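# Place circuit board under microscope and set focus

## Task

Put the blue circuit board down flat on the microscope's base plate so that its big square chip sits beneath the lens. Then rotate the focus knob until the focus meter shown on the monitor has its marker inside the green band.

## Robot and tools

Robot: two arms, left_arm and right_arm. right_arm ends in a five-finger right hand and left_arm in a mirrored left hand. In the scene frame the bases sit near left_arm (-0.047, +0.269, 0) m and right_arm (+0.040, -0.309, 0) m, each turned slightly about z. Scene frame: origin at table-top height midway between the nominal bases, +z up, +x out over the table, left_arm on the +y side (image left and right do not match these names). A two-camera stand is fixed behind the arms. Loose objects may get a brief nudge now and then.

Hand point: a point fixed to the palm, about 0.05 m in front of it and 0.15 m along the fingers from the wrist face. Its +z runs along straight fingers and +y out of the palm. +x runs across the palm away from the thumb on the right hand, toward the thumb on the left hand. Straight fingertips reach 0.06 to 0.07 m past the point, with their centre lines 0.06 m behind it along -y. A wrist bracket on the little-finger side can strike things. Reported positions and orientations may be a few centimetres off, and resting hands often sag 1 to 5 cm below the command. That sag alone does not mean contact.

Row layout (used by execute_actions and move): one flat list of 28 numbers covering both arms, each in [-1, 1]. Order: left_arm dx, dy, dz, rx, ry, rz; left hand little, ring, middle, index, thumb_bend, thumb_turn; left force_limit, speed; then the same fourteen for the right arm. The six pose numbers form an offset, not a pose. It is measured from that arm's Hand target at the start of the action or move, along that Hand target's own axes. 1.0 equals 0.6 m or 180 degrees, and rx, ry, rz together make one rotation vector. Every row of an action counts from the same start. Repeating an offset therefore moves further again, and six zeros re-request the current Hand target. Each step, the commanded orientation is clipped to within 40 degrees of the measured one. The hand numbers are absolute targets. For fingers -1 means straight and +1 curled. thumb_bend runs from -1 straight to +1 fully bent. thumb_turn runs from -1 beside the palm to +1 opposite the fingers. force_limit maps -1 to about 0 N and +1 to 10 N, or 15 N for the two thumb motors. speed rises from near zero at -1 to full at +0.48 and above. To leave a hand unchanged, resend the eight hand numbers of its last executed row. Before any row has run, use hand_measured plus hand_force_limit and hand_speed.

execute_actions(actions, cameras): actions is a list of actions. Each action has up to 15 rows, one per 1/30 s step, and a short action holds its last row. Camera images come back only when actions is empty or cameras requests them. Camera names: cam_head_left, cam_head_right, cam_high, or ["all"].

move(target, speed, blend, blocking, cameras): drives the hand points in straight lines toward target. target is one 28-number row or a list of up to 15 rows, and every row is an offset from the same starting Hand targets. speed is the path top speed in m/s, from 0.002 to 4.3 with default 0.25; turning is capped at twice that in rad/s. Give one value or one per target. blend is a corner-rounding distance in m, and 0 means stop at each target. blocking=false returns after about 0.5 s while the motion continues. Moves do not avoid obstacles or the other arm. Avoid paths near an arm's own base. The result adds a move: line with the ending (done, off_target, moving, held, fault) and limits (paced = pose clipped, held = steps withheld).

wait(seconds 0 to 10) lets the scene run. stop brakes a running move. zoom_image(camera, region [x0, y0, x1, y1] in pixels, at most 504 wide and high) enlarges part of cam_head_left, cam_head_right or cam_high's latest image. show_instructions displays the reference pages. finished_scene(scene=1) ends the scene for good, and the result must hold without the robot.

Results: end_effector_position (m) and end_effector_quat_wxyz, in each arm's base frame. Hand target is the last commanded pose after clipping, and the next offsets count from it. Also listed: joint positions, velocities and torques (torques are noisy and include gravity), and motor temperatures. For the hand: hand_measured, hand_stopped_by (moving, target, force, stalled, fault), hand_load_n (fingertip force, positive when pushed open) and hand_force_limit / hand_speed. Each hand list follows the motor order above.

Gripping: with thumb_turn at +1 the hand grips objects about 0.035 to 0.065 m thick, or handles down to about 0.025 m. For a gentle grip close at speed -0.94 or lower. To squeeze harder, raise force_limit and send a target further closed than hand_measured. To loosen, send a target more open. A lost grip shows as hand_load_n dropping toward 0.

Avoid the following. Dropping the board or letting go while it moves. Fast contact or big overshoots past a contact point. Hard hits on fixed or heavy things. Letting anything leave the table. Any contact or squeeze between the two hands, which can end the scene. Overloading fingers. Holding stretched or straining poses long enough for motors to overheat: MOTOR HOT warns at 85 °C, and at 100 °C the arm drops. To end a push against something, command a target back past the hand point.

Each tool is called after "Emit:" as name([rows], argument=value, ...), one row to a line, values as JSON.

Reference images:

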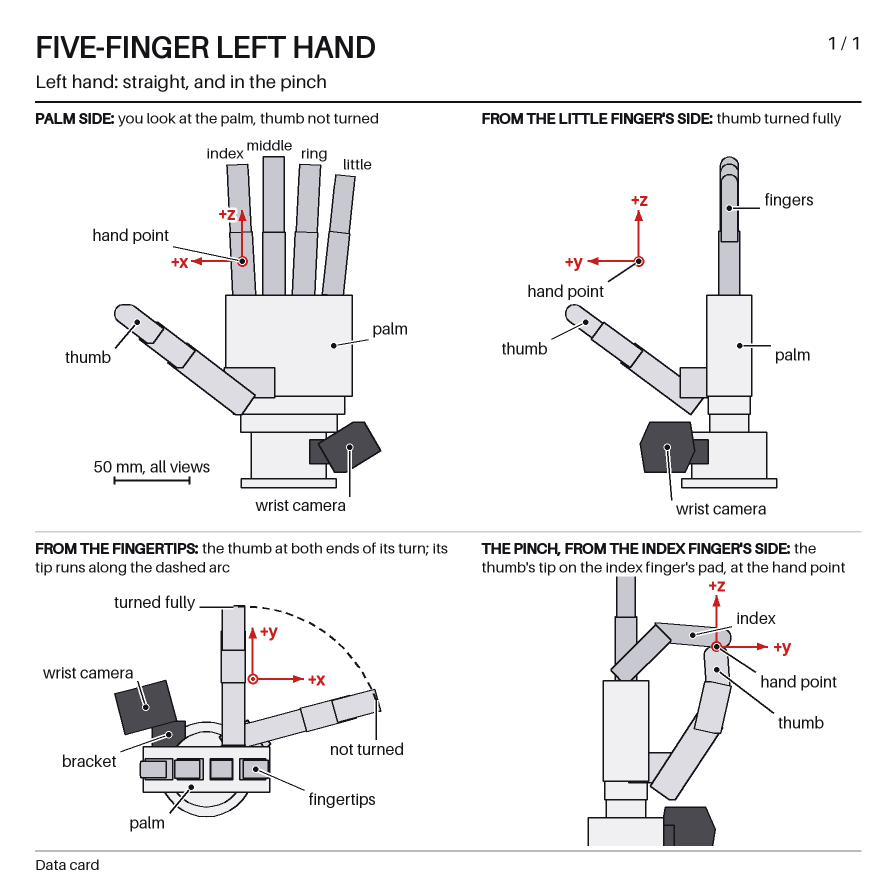

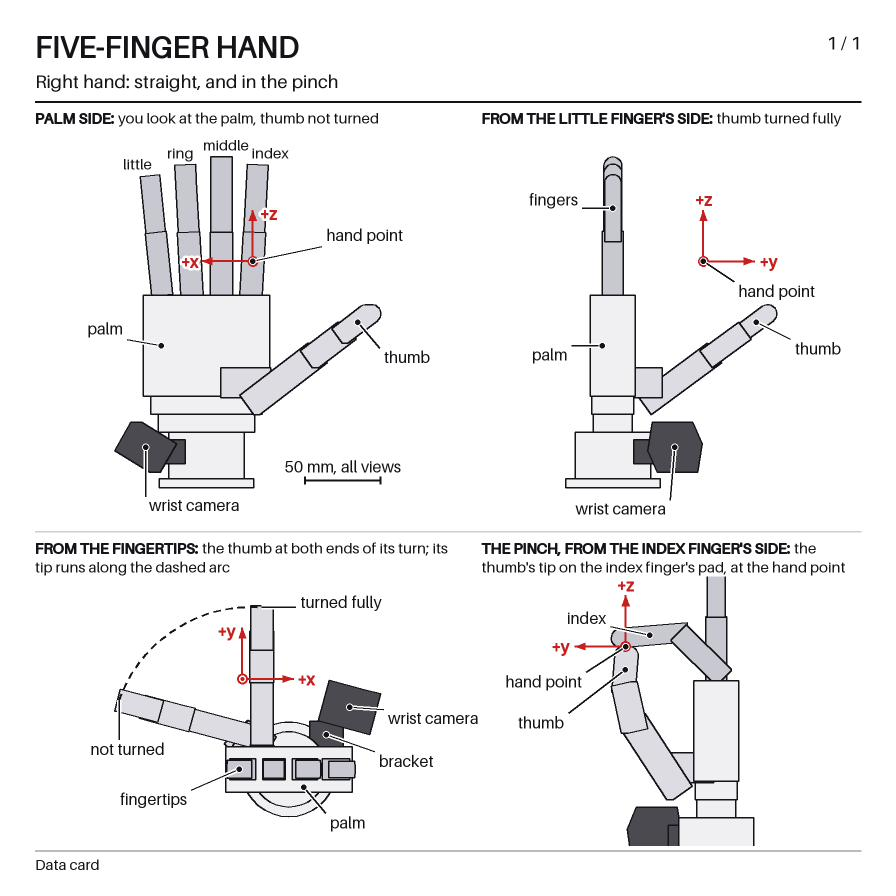

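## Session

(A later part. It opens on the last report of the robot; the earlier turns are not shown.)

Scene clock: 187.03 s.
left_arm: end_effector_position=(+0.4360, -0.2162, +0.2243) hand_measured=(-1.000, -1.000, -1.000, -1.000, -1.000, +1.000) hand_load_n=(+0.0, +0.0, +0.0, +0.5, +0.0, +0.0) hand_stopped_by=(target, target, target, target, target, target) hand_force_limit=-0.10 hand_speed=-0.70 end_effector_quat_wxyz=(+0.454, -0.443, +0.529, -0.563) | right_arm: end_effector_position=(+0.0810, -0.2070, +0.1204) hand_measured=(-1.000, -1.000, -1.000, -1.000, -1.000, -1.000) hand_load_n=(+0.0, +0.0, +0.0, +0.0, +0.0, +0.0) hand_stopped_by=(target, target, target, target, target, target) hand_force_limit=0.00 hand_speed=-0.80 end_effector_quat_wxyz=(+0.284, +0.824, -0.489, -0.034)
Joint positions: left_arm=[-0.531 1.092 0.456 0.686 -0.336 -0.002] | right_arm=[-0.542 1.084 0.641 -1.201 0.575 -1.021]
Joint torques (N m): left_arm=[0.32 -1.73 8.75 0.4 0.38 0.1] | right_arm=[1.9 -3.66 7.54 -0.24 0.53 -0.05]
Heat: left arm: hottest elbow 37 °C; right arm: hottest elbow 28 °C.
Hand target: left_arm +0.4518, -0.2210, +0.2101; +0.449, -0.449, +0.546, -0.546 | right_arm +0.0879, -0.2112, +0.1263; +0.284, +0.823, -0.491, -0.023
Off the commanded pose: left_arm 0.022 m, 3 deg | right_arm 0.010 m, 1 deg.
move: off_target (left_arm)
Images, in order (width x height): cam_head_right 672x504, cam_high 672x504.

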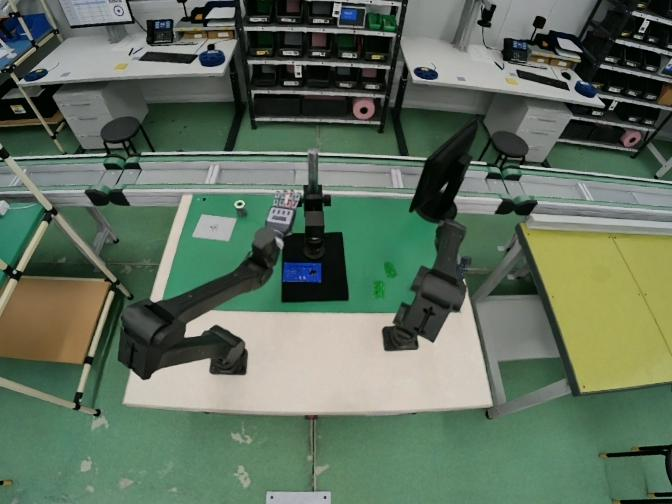

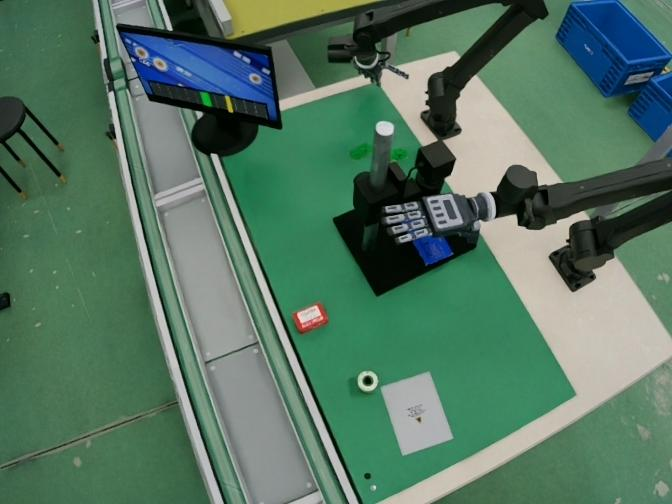

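Emit:
move(target=[0,0.0,0.05,0,0,0,-1,-1,-1,-1,-1,1,-0.1,-0.7,0,0,0,0,0,0,-1,-1,-1,-1,-1,-1,0,-0.8], speed=0.05, cameras=["cam_head_right","cam_high"])

Emit:
zoom_image(camera="cam_high", region=[190, 80, 250, 120])

Emit:
zoom_image(camera="cam_high", region=[360, 180, 440, 240])

Emit:
zoom_image(camera="cam_head_right", region=[260, 160, 340, 250])

Scene clock: 188.87 s.
left_arm: end_effector_position=(+0.4585, -0.2199, +0.2239) hand_measured=(-1.000, -1.000, -1.000, -1.000, -1.000, +1.000) hand_load_n=(+0.0, +0.0, +0.0, +0.0, +0.5, +0.0) hand_stopped_by=(target, target, target, target, target, target) hand_force_limit=-0.10 hand_speed=-0.70 end_effector_quat_wxyz=(+0.454, -0.444, +0.529, -0.564) | right_arm: end_effector_position=(+0.0810, -0.2070, +0.1204) hand_measured=(-1.000, -1.000, -1.000, -1.000, -1.000, -1.000) hand_load_n=(+0.0, +0.0, +0.0, +0.0, +0.0, +0.0) hand_stopped_by=(target, target, target, target, target, target) hand_force_limit=0.00 hand_speed=-0.80 end_effector_quat_wxyz=(+0.284, +0.824, -0.489, -0.034)
Joint positions: left_arm=[-0.504 1.165 0.504 0.711 -0.309 -0.005] | right_arm=[-0.542 1.084 0.641 -1.201 0.575 -1.021]
Joint torques (N m): left_arm=[0.56 -1.55 9.85 0.31 0.45 0.13] | right_arm=[1.96 -3.55 7.56 -0.23 0.53 -0.04]
Heat: left arm: hottest elbow 37 °C; right arm: hottest elbow 28 °C.
Hand target: left_arm +0.4812, -0.2269, +0.2102; +0.449, -0.449, +0.546, -0.546 | right_arm +0.0879, -0.2112, +0.1263; +0.284, +0.823, -0.491, -0.023
Off the commanded pose: left_arm 0.028 m, 3 deg | right_arm 0.010 m, 1 deg.
move: off_target (left_arm)
Images, in order (width x height): cam_head_right 672x504, cam_high 672x504.

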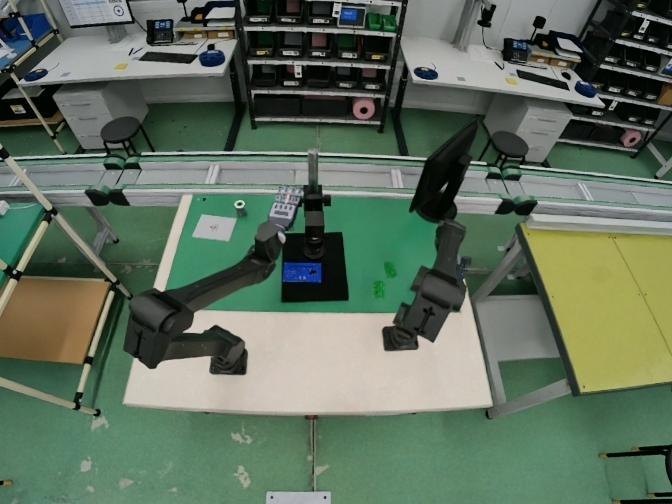

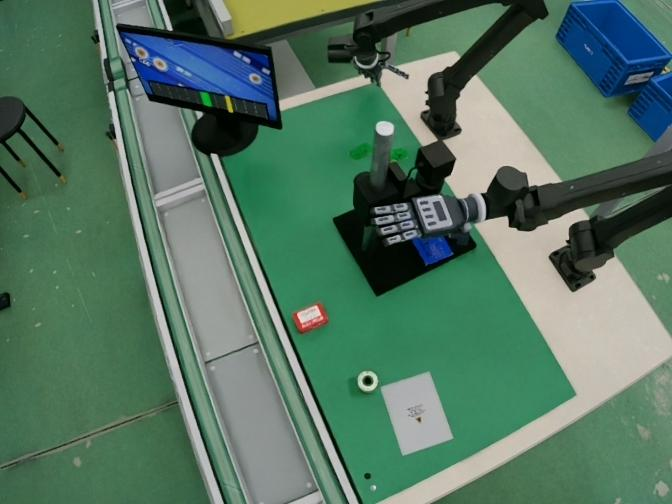

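Scaled by 8.400 from the camera's 672x504 image, which has a finer 960x720 frame.

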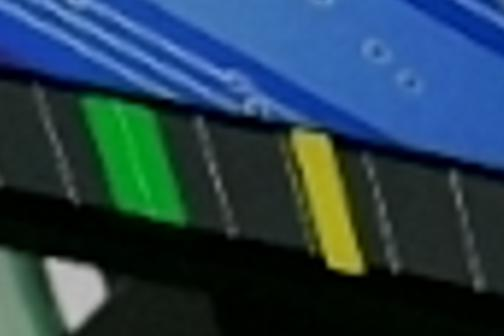

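Scaled by 6.300 from the camera's 672x504 image, which has a finer 960x720 frame.

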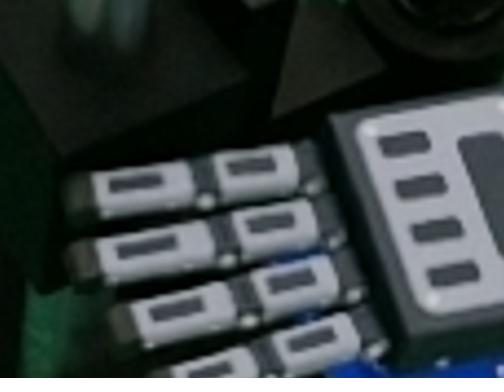

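Scaled by 5.600 from the camera's 672x504 image, which has a finer 960x720 frame.

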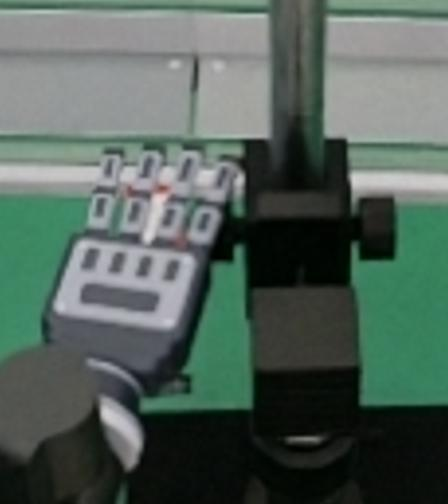

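Emit:
move([
  [-0.0067,-0.0667,-0.0522,0,0,0,-1,-1,-1,-1,-1,1,-0.1,-0.7,0,0,0,0,0,0,-1,-1,-1,-1,-1,-1,0,-0.8],
  [-0.1967,-0.15,-0.2085,0,0,0,-1,-1,-1,-1,-1,1,-0.1,-0.7,0,0,0,0,0,0,-1,-1,-1,-1,-1,-1,0,-0.8],
  [-0.2072,-0.1397,0.0218,-0.1715,0.1716,-0.4781,-1,-1,-1,-1,-1,1,-0.1,-0.7,0,0,0,0,0,0,-1,-1,-1,-1,-1,-1,0,-0.8],
], speed=0.15, blend=[0.02,0.02,0], cameras=["all"])

Emit:
zoom_image(camera="cam_high", region=[340, 120, 560, 300])

Emit:
zoom_image(camera="cam_head_right", region=[200, 140, 360, 290])

Scene clock: 202.77 s.
left_arm: end_effector_position=(+0.5045, -0.1069, +0.2786) hand_measured=(-1.000, -1.000, -1.000, -1.000, -1.000, +1.000) hand_load_n=(+0.0, +0.0, +0.0, +0.0, +0.0, +0.0) hand_stopped_by=(target, target, target, target, target, target) hand_force_limit=-0.10 hand_speed=-0.70 end_effector_quat_wxyz=(+0.306, +0.653, -0.294, +0.627) | right_arm: end_effector_position=(+0.0810, -0.2070, +0.1204) hand_measured=(-1.000, -1.000, -1.000, -1.000, -1.000, -1.000) hand_load_n=(+0.0, +0.0, +0.0, +0.0, +0.0, +0.0) hand_stopped_by=(target, target, target, target, target, target) hand_force_limit=0.00 hand_speed=-0.80 end_effector_quat_wxyz=(+0.284, +0.824, -0.489, -0.034)
Joint positions: left_arm=[0.189 1.533 0.798 0.681 1.065 -1.554] | right_arm=[-0.542 1.084 0.641 -1.201 0.575 -1.021]
Joint torques (N m): left_arm=[-1.08 -12.28 8.91 1.7 0.09 -0.08] | right_arm=[1.96 -3.6 7.51 -0.13 0.53 -0.06]
Heat: left arm: hottest elbow 38 °C; right arm: hottest elbow 28 °C.
Hand target: left_arm +0.5181, -0.1073, +0.2938; +0.302, +0.640, -0.302, +0.639 | right_arm +0.0879, -0.2112, +0.1263; +0.284, +0.823, -0.491, -0.023
Off the commanded pose: left_arm 0.021 m, 2 deg | right_arm 0.010 m, 1 deg.
move: off_target (left_arm)

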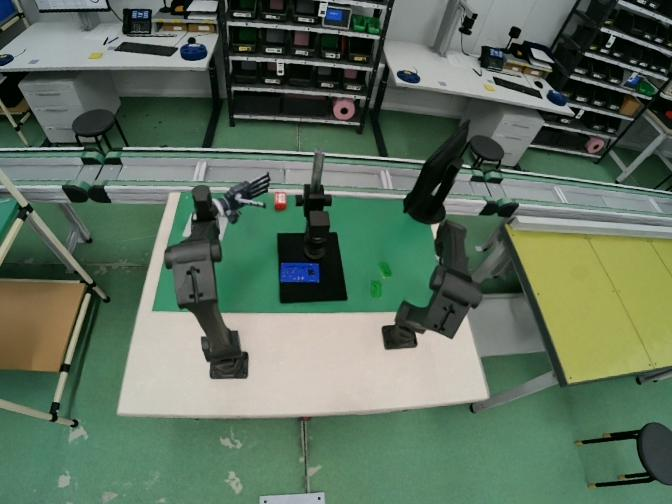

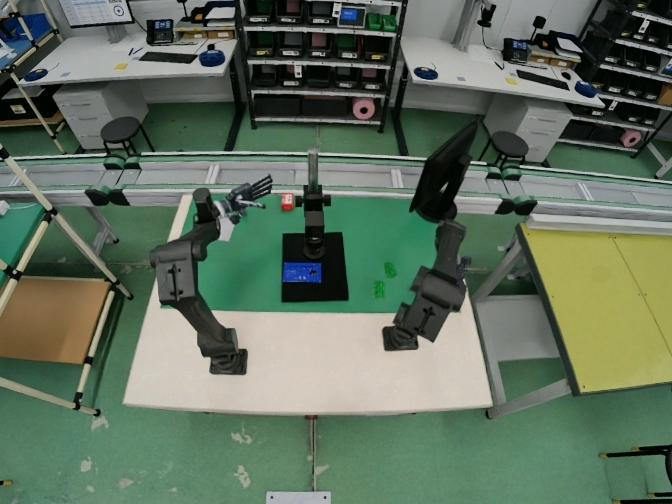

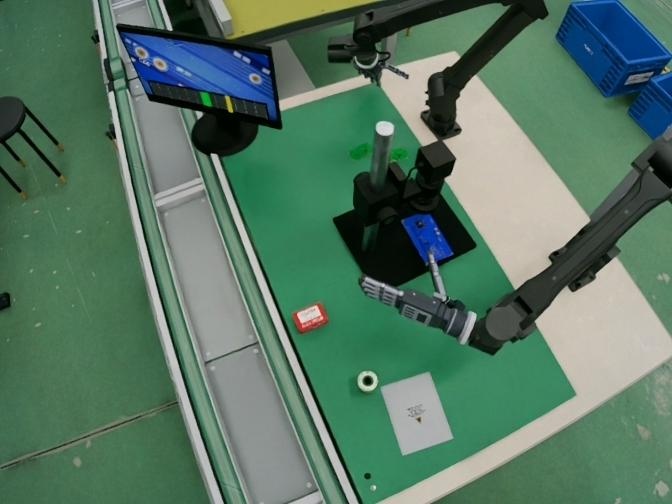

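Scaled by 2.291 from the camera's 672x504 image, which has a finer 960x720 frame.

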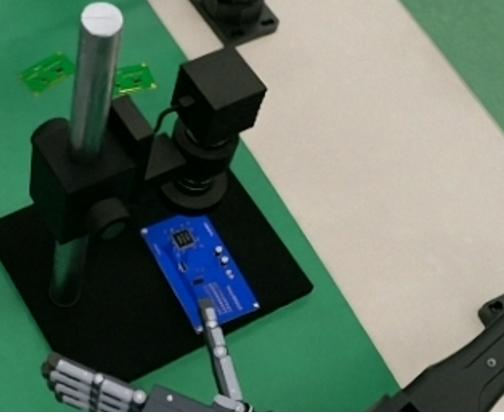

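Scaled by 3.150 from the camera's 672x504 image, which has a finer 960x720 frame.

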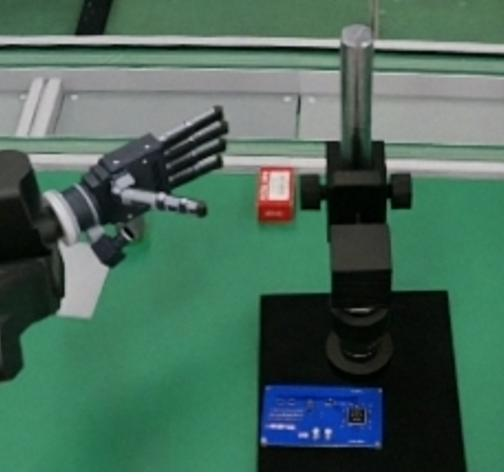

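Emit:
move(target=[-0.0167,0.0825,0.1157,0,0,0,-1,-1,0,0,-1,1,-0.1,-0.5,0,0,0,0,0,0,-1,-1,-1,-1,-1,-1,0,-0.8], speed=0.1, cameras=["all"])

Emit:
zoom_image(camera="cam_high", region=[340, 150, 460, 270])

Emit:
zoom_image(camera="cam_head_right", region=[240, 150, 340, 250])

Emit:
zoom_image(camera="cam_head_left", region=[240, 150, 340, 250])

Scene clock: 206.07 s.
left_arm: end_effector_position=(+0.5141, -0.1880, +0.2730) hand_measured=(-1.000, -1.000, +0.000, +0.000, -1.000, +1.000) hand_load_n=(+0.0, +0.0, +0.0, +0.0, +0.0, -0.5) hand_stopped_by=(target, target, target, target, target, target) hand_force_limit=-0.10 hand_speed=-0.50 end_effector_quat_wxyz=(+0.302, +0.651, -0.298, +0.630) | right_arm: end_effector_position=(+0.0810, -0.2070, +0.1204) hand_measured=(-1.000, -1.000, -1.000, -1.000, -1.000, -1.000) hand_load_n=(+0.0, +0.0, +0.0, +0.0, +0.0, +0.0) hand_stopped_by=(target, target, target, target, target, target) hand_force_limit=0.00 hand_speed=-0.80 end_effector_quat_wxyz=(+0.284, +0.824, -0.489, -0.034)
Joint positions: left_arm=[0.001 1.552 0.798 0.715 0.877 -1.558] | right_arm=[-0.542 1.084 0.641 -1.201 0.575 -1.021]
Joint torques (N m): left_arm=[-1.38 -12.63 7.94 1.76 -0.01 -0.07] | right_arm=[1.96 -3.6 7.51 -0.2 0.53 -0.03]
Heat: left arm: hottest elbow 38 °C; right arm: hottest elbow 28 °C.
Hand target: left_arm +0.5239, -0.1924, +0.2838; +0.302, +0.640, -0.302, +0.639 | right_arm +0.0879, -0.2112, +0.1263; +0.284, +0.823, -0.491, -0.023
Off the commanded pose: left_arm 0.015 m, 2 deg | right_arm 0.010 m, 1 deg.
move: off_target (left_arm)

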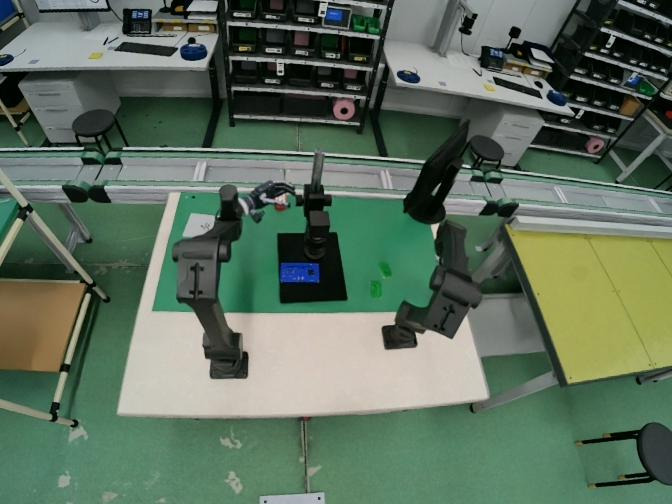

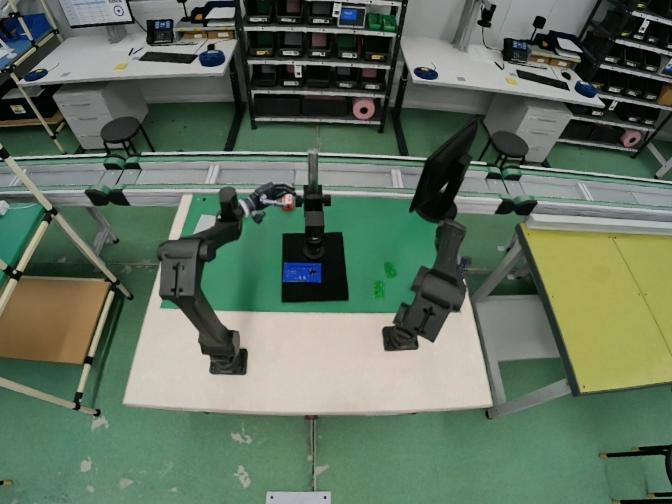

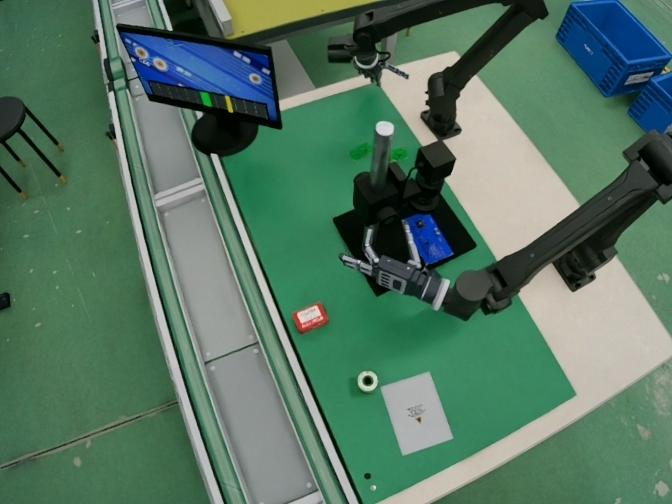

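Scaled by 4.200 from the camera's 672x504 image, which has a finer 960x720 frame.

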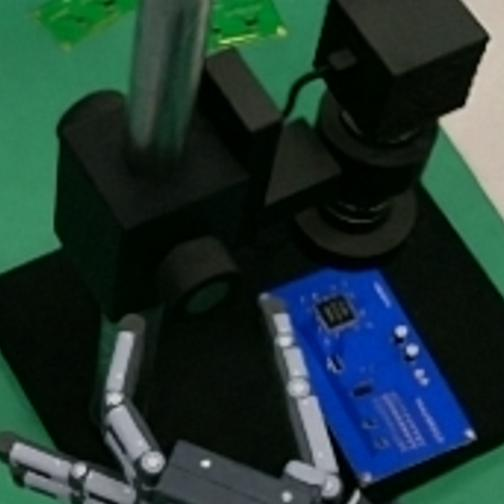

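Scaled by 5.040 from the camera's 672x504 image, which has a finer 960x720 frame.

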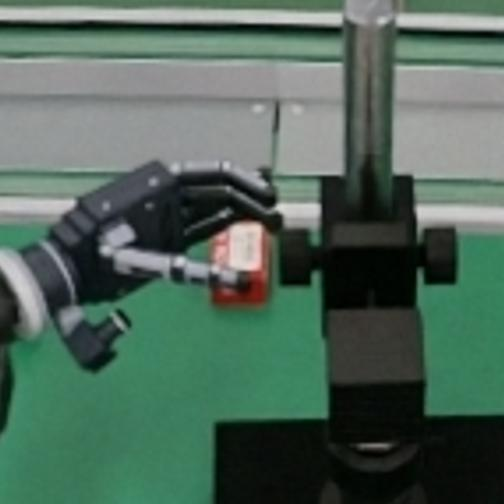

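Scaled by 5.040 from the camera's 672x504 image, which has a finer 960x720 frame.

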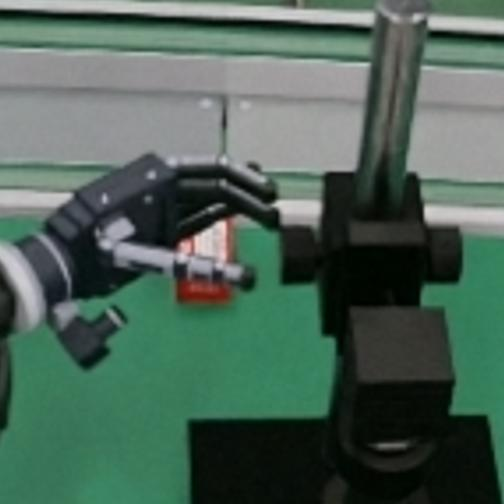

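Emit:
move(target=[-0.0033,0.0275,0.0245,0,0,0,-1,-1,0,0,-1,1,-0.1,-0.5,0,0,0,0,0,0,-1,-1,-1,-1,-1,-1,0,-0.8], speed=0.06, cameras=["all"])

Emit:
zoom_image(camera="cam_high", region=[340, 150, 460, 270])

Emit:
zoom_image(camera="cam_head_right", region=[260, 160, 340, 240])

Emit:
zoom_image(camera="cam_head_left", region=[260, 160, 340, 240])

Scene clock: 208.43 s.
left_arm: end_effector_position=(+0.5144, -0.2078, +0.2739) hand_measured=(-1.000, -1.000, +0.000, +0.000, -1.000, +1.000) hand_load_n=(+0.0, +0.0, +0.0, +0.0, +0.0, +0.0) hand_stopped_by=(target, target, target, target, target, target) hand_force_limit=-0.10 hand_speed=-0.50 end_effector_quat_wxyz=(+0.299, +0.650, -0.298, +0.632) | right_arm: end_effector_position=(+0.0810, -0.2070, +0.1204) hand_measured=(-1.000, -1.000, -1.000, -1.000, -1.000, -1.000) hand_load_n=(+0.5, +0.0, +0.0, +0.0, +0.0, +0.0) hand_stopped_by=(target, target, target, target, target, target) hand_force_limit=0.00 hand_speed=-0.80 end_effector_quat_wxyz=(+0.284, +0.824, -0.489, -0.034)
Joint positions: left_arm=[-0.045 1.552 0.798 0.722 0.826 -1.559] | right_arm=[-0.542 1.084 0.641 -1.201 0.575 -1.021]
Joint torques (N m): left_arm=[-1.67 -12.81 7.32 1.8 0.04 -0.06] | right_arm=[2.2 -3.55 7.53 -0.21 0.53 -0.05]
Heat: left arm: hottest elbow 38 °C; right arm: hottest elbow 28 °C.
Hand target: left_arm +0.5205, -0.2143, +0.2818; +0.302, +0.640, -0.302, +0.639 | right_arm +0.0879, -0.2112, +0.1263; +0.284, +0.823, -0.491, -0.023
Off the commanded pose: left_arm 0.012 m, 1 deg | right_arm 0.010 m, 1 deg.
move: off_target (left_arm)

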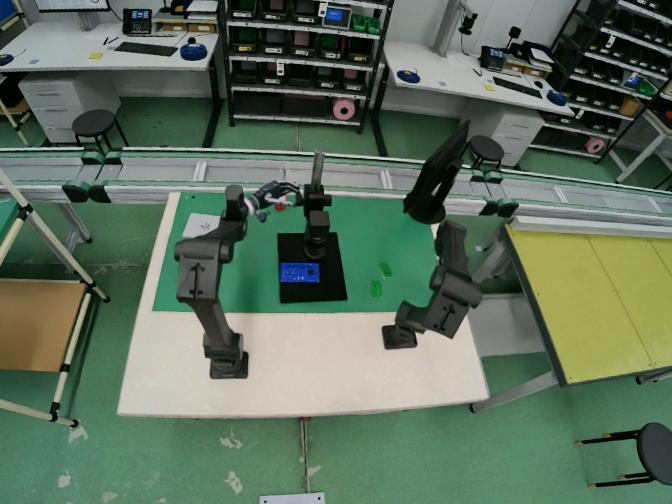

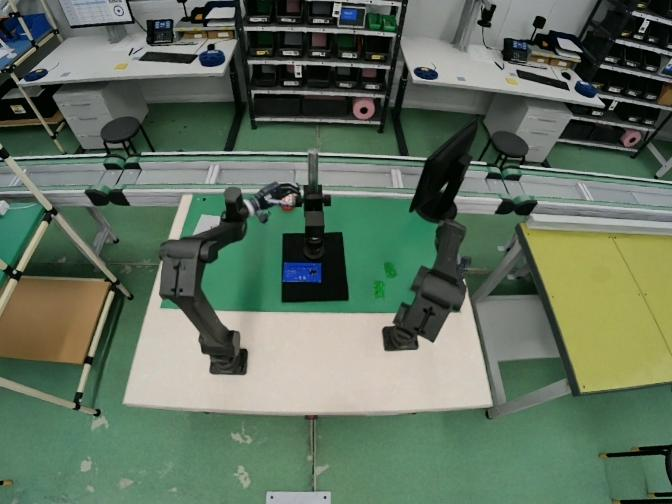

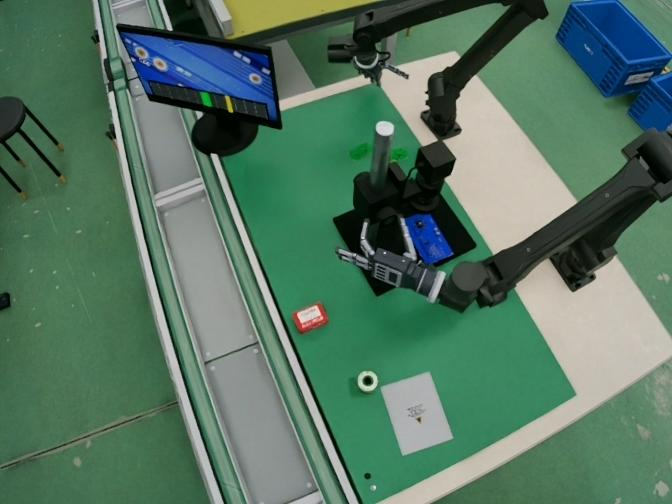

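Scaled by 4.200 from the camera's 672x504 image, which has a finer 960x720 frame.

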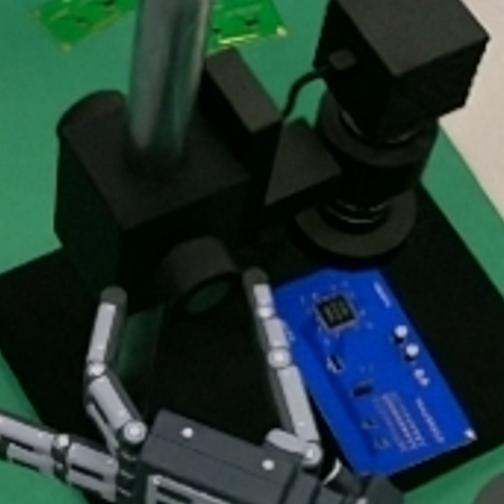

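Scaled by 6.300 from the camera's 672x504 image, which has a finer 960x720 frame.

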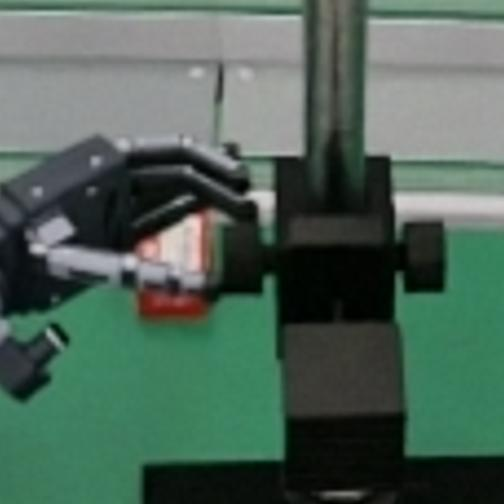

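Scaled by 6.300 from the camera's 672x504 image, which has a finer 960x720 frame.

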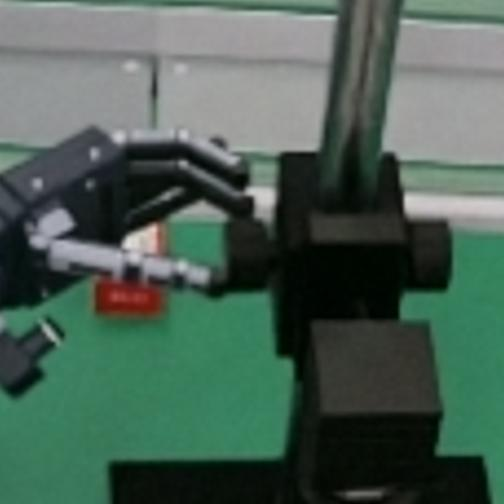

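Emit:
move([
  [0,0.0077,-0.0063,0,0,0,-1,-1,0,0,-1,1,-0.1,-0.5,0,0,0,0,0,0,-1,-1,-1,-1,-1,-1,0,-0.8],
  [0,0.0204,0.0091,0,0,0,-1,-1,0,0,-1,1,-0.1,-0.5,0,0,0,0,0,0,-1,-1,-1,-1,-1,-1,0,-0.8],
], speed=0.05, cameras=["all"])

Emit:
zoom_image(camera="cam_high", region=[340, 150, 460, 270])

Emit:
zoom_image(camera="cam_head_right", region=[260, 160, 340, 240])

Emit:
zoom_image(camera="cam_head_left", region=[260, 160, 340, 240])

Scene clock: 211.03 s.
left_arm: end_effector_position=(+0.5155, -0.2085, +0.2746) hand_measured=(-1.000, -1.000, +0.000, +0.000, -1.000, +1.000) hand_load_n=(+0.0, +0.0, +0.0, +0.0, +1.0, -1.0) hand_stopped_by=(target, target, target, target, target, target) hand_force_limit=-0.10 hand_speed=-0.50 end_effector_quat_wxyz=(+0.296, +0.649, -0.296, +0.635) | right_arm: end_effector_position=(+0.0810, -0.2070, +0.1204) hand_measured=(-1.000, -1.000, -1.000, -1.000, -1.000, -1.000) hand_load_n=(-0.5, +0.0, +0.0, +0.0, -0.5, +0.0) hand_stopped_by=(target, target, target, target, target, target) hand_force_limit=0.00 hand_speed=-0.80 end_effector_quat_wxyz=(+0.284, +0.824, -0.489, -0.034)
Joint positions: left_arm=[-0.048 1.552 0.798 0.726 0.816 -1.559] | right_arm=[-0.542 1.084 0.641 -1.201 0.575 -1.021]
Joint torques (N m): left_arm=[-3.55 -13.86 6.26 1.84 -0.56 -0.06] | right_arm=[2.14 -3.66 7.53 -0.25 0.54 -0.05]
Heat: left arm: hottest elbow 38 °C; right arm: hottest elbow 28 °C.
Hand target: left_arm +0.5144, -0.2263, +0.2818; +0.302, +0.640, -0.302, +0.639 | right_arm +0.0879, -0.2112, +0.1263; +0.284, +0.823, -0.491, -0.023
Off the commanded pose: left_arm 0.019 m, 2 deg | right_arm 0.010 m, 1 deg.
move: off_target (left_arm)

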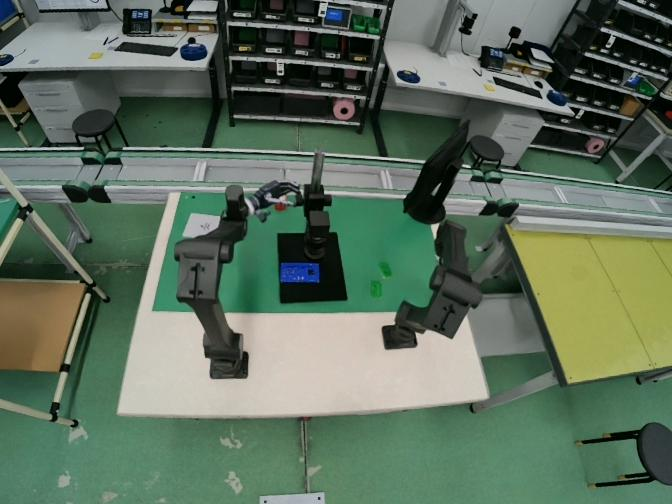

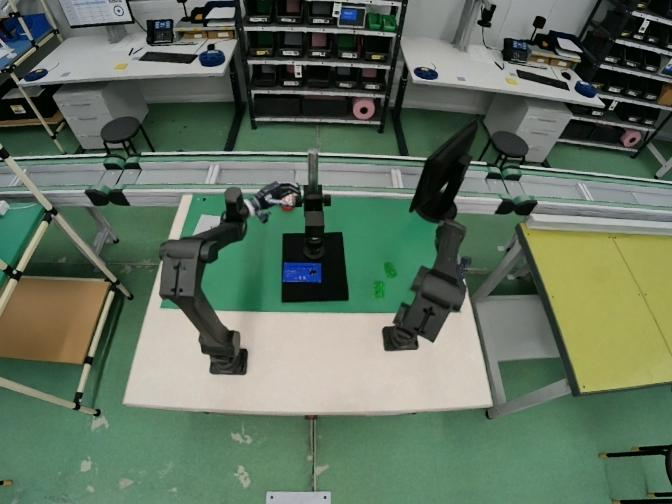

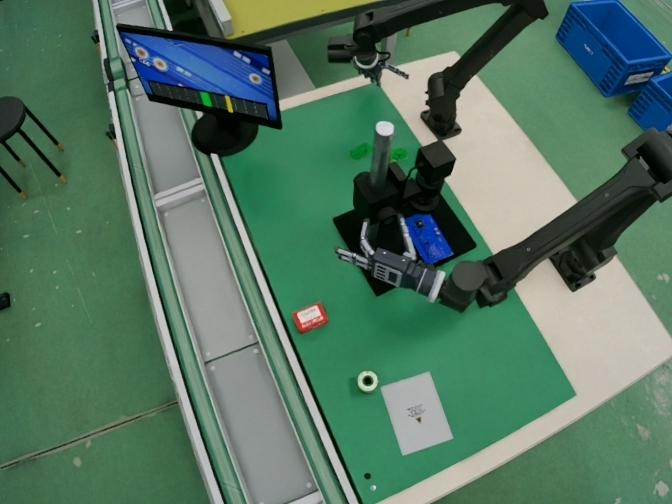

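Scaled by 4.200 from the camera's 672x504 image, which has a finer 960x720 frame.

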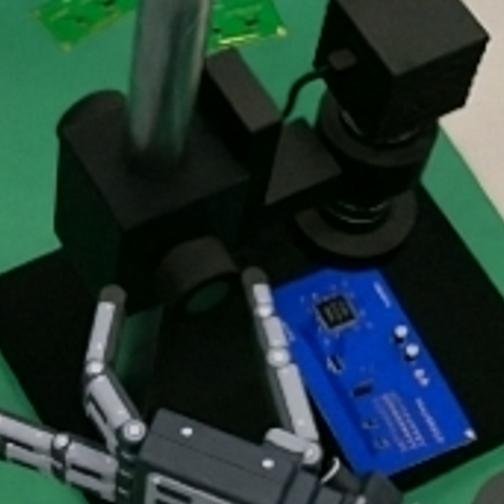

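Scaled by 6.300 from the camera's 672x504 image, which has a finer 960x720 frame.

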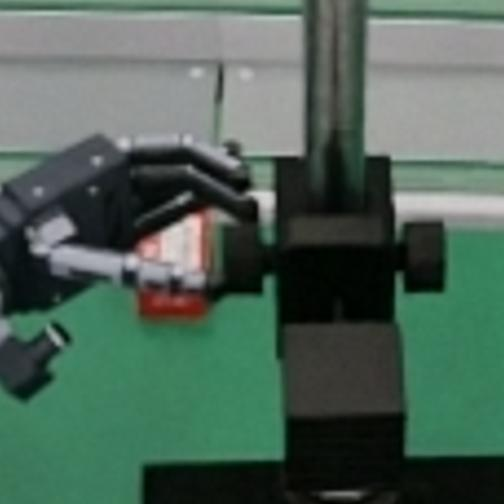

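Scaled by 6.300 from the camera's 672x504 image, which has a finer 960x720 frame.

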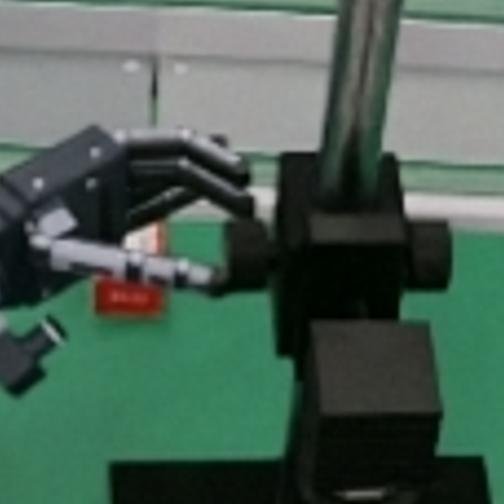

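Emit:
move(target=[0,-0.0032,-0.0407,0,0,0,-1,-1,0,0,-1,1,-0.1,-0.5,0,0,0,0,0,0,-1,-1,-1,-1,-1,-1,0,-0.8], speed=0.05)

Scene clock: 212.47 s.
left_arm: end_effector_position=(+0.5058, -0.2095, +0.2685) hand_measured=(-1.000, -1.000, +0.000, +0.000, -1.000, +1.000) hand_load_n=(+0.0, +0.0, +0.0, +0.0, +0.0, -0.5) hand_stopped_by=(target, target, target, target, target, target) hand_force_limit=-0.10 hand_speed=-0.50 end_effector_quat_wxyz=(+0.306, +0.650, -0.300, +0.627) | right_arm: end_effector_position=(+0.0810, -0.2070, +0.1204) hand_measured=(-1.000, -1.000, -1.000, -1.000, -1.000, -1.000) hand_load_n=(+0.0, +0.0, +0.0, +0.0, +0.0, +0.0) hand_stopped_by=(target, target, target, target, target, target) hand_force_limit=0.00 hand_speed=-0.80 end_effector_quat_wxyz=(+0.284, +0.824, -0.489, -0.034)
Joint positions: left_arm=[-0.048 1.548 0.777 0.732 0.839 -1.564] | right_arm=[-0.542 1.084 0.641 -1.201 0.575 -1.021]
Joint torques (N m): left_arm=[-0.09 -16.32 4.85 1.8 0.14 -0.01] | right_arm=[2.2 -3.66 7.57 -0.18 0.52 -0.05]
Heat: left arm: hottest elbow 38 °C; right arm: hottest elbow 28 °C.
Hand target: left_arm +0.5005, -0.2061, +0.2819; +0.302, +0.640, -0.302, +0.639 | right_arm +0.0879, -0.2112, +0.1263; +0.284, +0.823, -0.491, -0.023
Off the commanded pose: left_arm 0.015 m, 2 deg | right_arm 0.010 m, 1 deg.
move: off_target (left_arm)

Emit:
move(target=[0.04,0,0,0,0,0,-1,-1,0,0,-1,1,-0.1,-0.5,0,0,0,0,0,0,-1,-1,-1,-1,-1,-1,0,-0.8], speed=0.05)

Scene clock: 213.97 s.
left_arm: end_effector_position=(+0.4992, -0.2093, +0.2863) hand_measured=(-1.000, -1.000, +0.000, +0.000, -1.000, +1.000) hand_load_n=(+0.0, +0.0, +0.5, +0.0, +0.0, +0.0) hand_stopped_by=(target, target, target, target, target, target) hand_force_limit=-0.10 hand_speed=-0.50 end_effector_quat_wxyz=(+0.306, +0.650, -0.300, +0.628) | right_arm: end_effector_position=(+0.0810, -0.2070, +0.1204) hand_measured=(-1.000, -1.000, -1.000, -1.000, -1.000, -1.000) hand_load_n=(+0.0, +0.0, +0.0, +0.0, +0.0, +0.0) hand_stopped_by=(target, target, target, target, target, target) hand_force_limit=0.00 hand_speed=-0.80 end_effector_quat_wxyz=(+0.284, +0.824, -0.489, -0.034)
Joint positions: left_arm=[-0.048 1.495 0.777 0.682 0.839 -1.564] | right_arm=[-0.542 1.084 0.641 -1.201 0.575 -1.021]
Joint torques (N m): left_arm=[-0.03 -15.5 6.87 0.88 0.14 -0.01] | right_arm=[2.02 -3.49 7.5 -0.18 0.54 -0.04]
Heat: left arm: hottest elbow 37 °C; right arm: hottest elbow 28 °C.
Hand target: left_arm +0.5005, -0.2062, +0.3058; +0.302, +0.640, -0.302, +0.639 | right_arm +0.0879, -0.2112, +0.1263; +0.284, +0.823, -0.491, -0.023
Off the commanded pose: left_arm 0.020 m, 2 deg | right_arm 0.010 m, 1 deg.
move: off_target (left_arm)

Emit:
move(target=[-0.02,-0.0077,0.0063,0,0,0,-1,-1,0,0,-1,1,-0.1,-0.5,0,0,0,0,0,0,-1,-1,-1,-1,-1,-1,0,-0.8], speed=0.05)

Scene clock: 215.10 s.
left_arm: end_effector_position=(+0.4991, -0.2093, +0.2870) hand_measured=(-1.000, -1.000, +0.000, +0.000, -1.000, +1.000) hand_load_n=(+0.0, +0.0, +0.0, +0.0, +0.0, -0.5) hand_stopped_by=(target, target, target, target, target, target) hand_force_limit=-0.10 hand_speed=-0.50 end_effector_quat_wxyz=(+0.306, +0.648, -0.301, +0.629) | right_arm: end_effector_position=(+0.0810, -0.2070, +0.1204) hand_measured=(-1.000, -1.000, -1.000, -1.000, -1.000, -1.000) hand_load_n=(+0.0, +0.0, +0.0, +0.0, +0.0, +0.0) hand_stopped_by=(target, target, target, target, target, target) hand_force_limit=0.00 hand_speed=-0.80 end_effector_quat_wxyz=(+0.284, +0.824, -0.489, -0.034)
Joint positions: left_arm=[-0.048 1.496 0.777 0.688 0.839 -1.564] | right_arm=[-0.542 1.084 0.641 -1.201 0.575 -1.021]
Joint torques (N m): left_arm=[0.03 -12.28 7.08 2 0.17 0] | right_arm=[2.02 -3.6 7.5 -0.23 0.53 -0.05]
Heat: left arm: hottest elbow 37 °C; right arm: hottest elbow 28 °C.
Hand target: left_arm +0.5065, -0.2061, +0.2939; +0.302, +0.640, -0.302, +0.639 | right_arm +0.0879, -0.2112, +0.1263; +0.284, +0.823, -0.491, -0.023
Off the commanded pose: left_arm 0.010 m, 2 deg | right_arm 0.010 m, 1 deg.
move: done

Emit:
move(target=[-0.025,-0.0077,0.0063,0,0,0,-1,-1,0,0,-1,1,-0.1,-0.5,0,0,0,0,0,0,-1,-1,-1,-1,-1,-1,0,-0.8], speed=0.05)

Scene clock: 216.37 s.
left_arm: end_effector_position=(+0.5042, -0.2096, +0.2730) hand_measured=(-1.000, -1.000, +0.000, +0.000, -1.000, +1.000) hand_load_n=(+0.0, +0.0, +0.0, -0.5, +0.0, -0.5) hand_stopped_by=(target, target, target, target, target, target) hand_force_limit=-0.10 hand_speed=-0.50 end_effector_quat_wxyz=(+0.306, +0.647, -0.302, +0.630) | right_arm: end_effector_position=(+0.0810, -0.2070, +0.1204) hand_measured=(-1.000, -1.000, -1.000, -1.000, -1.000, -1.000) hand_load_n=(+0.0, +0.0, +0.0, +0.0, +0.0, +0.0) hand_stopped_by=(target, target, target, target, target, target) hand_force_limit=0.00 hand_speed=-0.80 end_effector_quat_wxyz=(+0.284, +0.824, -0.489, -0.034)
Joint positions: left_arm=[-0.048 1.54 0.777 0.734 0.841 -1.564] | right_arm=[-0.542 1.084 0.641 -1.201 0.575 -1.021]
Joint torques (N m): left_arm=[0.09 -12.51 6.95 1.76 0.13 0] | right_arm=[2.08 -3.55 7.53 -0.18 0.53 -0.05]
Heat: left arm: hottest elbow 37 °C; right arm: hottest elbow 28 °C.
Hand target: left_arm +0.5124, -0.2061, +0.2789; +0.302, +0.640, -0.302, +0.639 | right_arm +0.0879, -0.2112, +0.1263; +0.284, +0.823, -0.491, -0.023
Off the commanded pose: left_arm 0.011 m, 1 deg | right_arm 0.010 m, 1 deg.
move: off_target (left_arm)

Emit:
move(target=[0,0.0133,0.0215,0,0,0,-1,-1,-0.1,-0.1,-1,1,-0.1,-0.5,0,0,0,0,0,0,-1,-1,-1,-1,-1,-1,0,-0.8], speed=0.04, cameras=["all"])

Emit:
zoom_image(camera="cam_high", region=[340, 150, 460, 270])

Emit:
zoom_image(camera="cam_head_right", region=[260, 160, 340, 240])

Emit:
zoom_image(camera="cam_head_left", region=[260, 160, 340, 240])

Scene clock: 218.40 s.
left_arm: end_effector_position=(+0.5072, -0.2147, +0.2708) hand_measured=(-1.000, -1.000, -0.100, -0.100, -1.000, +1.000) hand_load_n=(+0.0, +0.0, +0.0, +0.0, +0.0, +0.0) hand_stopped_by=(target, target, target, target, target, target) hand_force_limit=-0.10 hand_speed=-0.50 end_effector_quat_wxyz=(+0.301, +0.650, -0.297, +0.631) | right_arm: end_effector_position=(+0.0810, -0.2070, +0.1204) hand_measured=(-1.000, -1.000, -1.000, -1.000, -1.000, -1.000) hand_load_n=(+0.0, +0.0, +0.0, +0.0, +0.0, +0.0) hand_stopped_by=(target, target, target, target, target, target) hand_force_limit=0.00 hand_speed=-0.80 end_effector_quat_wxyz=(+0.284, +0.824, -0.489, -0.034)
Joint positions: left_arm=[-0.062 1.544 0.777 0.734 0.811 -1.564] | right_arm=[-0.542 1.084 0.641 -1.201 0.575 -1.021]
Joint torques (N m): left_arm=[-1.61 -12.4 7.46 1.78 -0.02 -0.01] | right_arm=[2.08 -3.78 7.5 -0.2 0.53 -0.04]
Heat: left arm: hottest elbow 37 °C; right arm: hottest elbow 28 °C.
Hand target: left_arm +0.5144, -0.2213, +0.2789; +0.302, +0.640, -0.302, +0.639 | right_arm +0.0879, -0.2112, +0.1263; +0.284, +0.823, -0.491, -0.023
Off the commanded pose: left_arm 0.013 m, 2 deg | right_arm 0.010 m, 1 deg.
move: off_target (left_arm)

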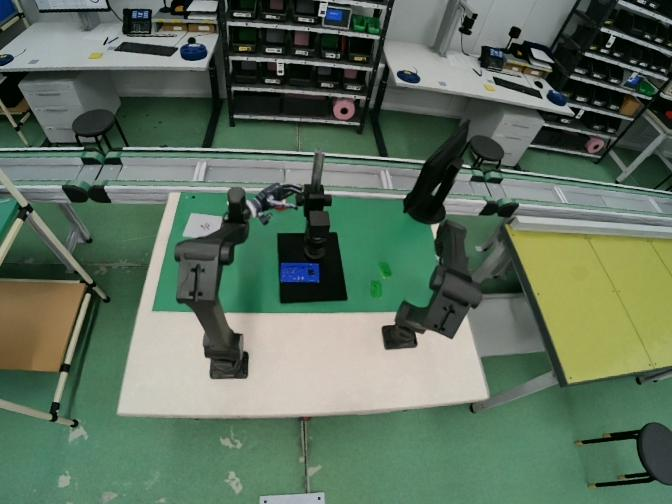

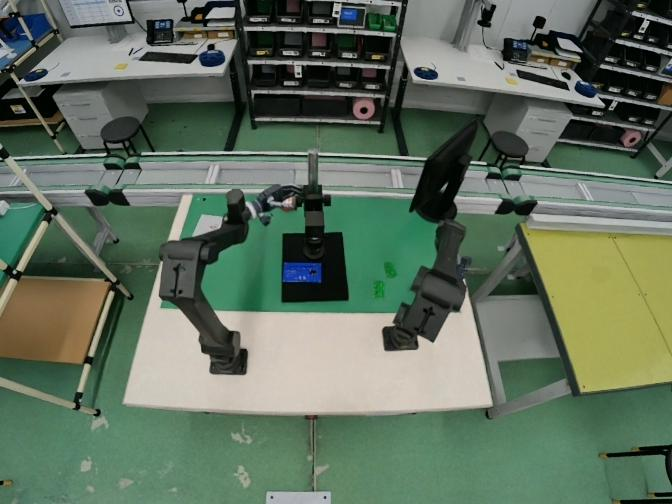

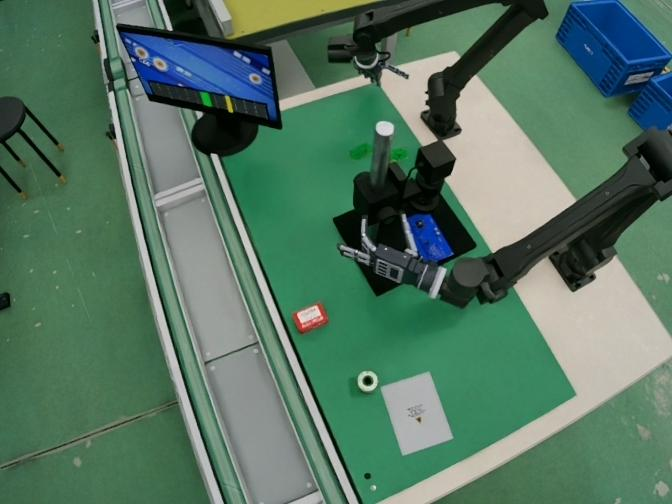

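Scaled by 4.200 from the camera's 672x504 image, which has a finer 960x720 frame.

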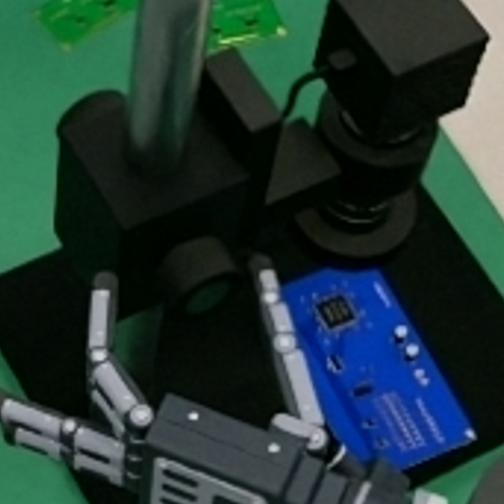

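Scaled by 6.300 from the camera's 672x504 image, which has a finer 960x720 frame.

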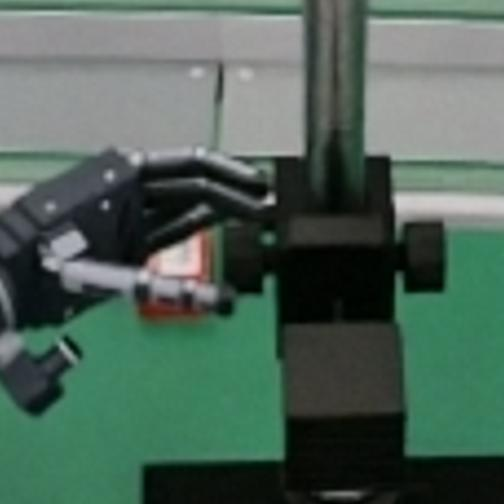

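Scaled by 6.300 from the camera's 672x504 image, which has a finer 960x720 frame.

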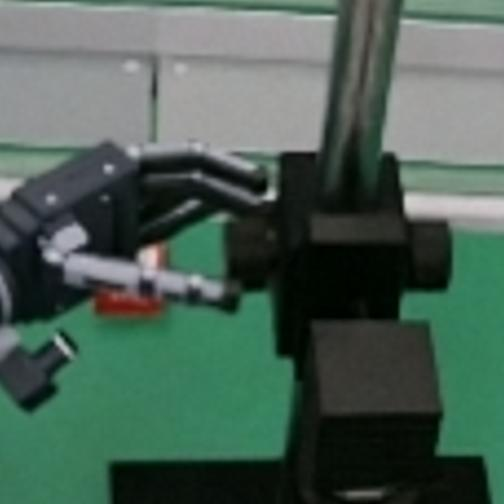

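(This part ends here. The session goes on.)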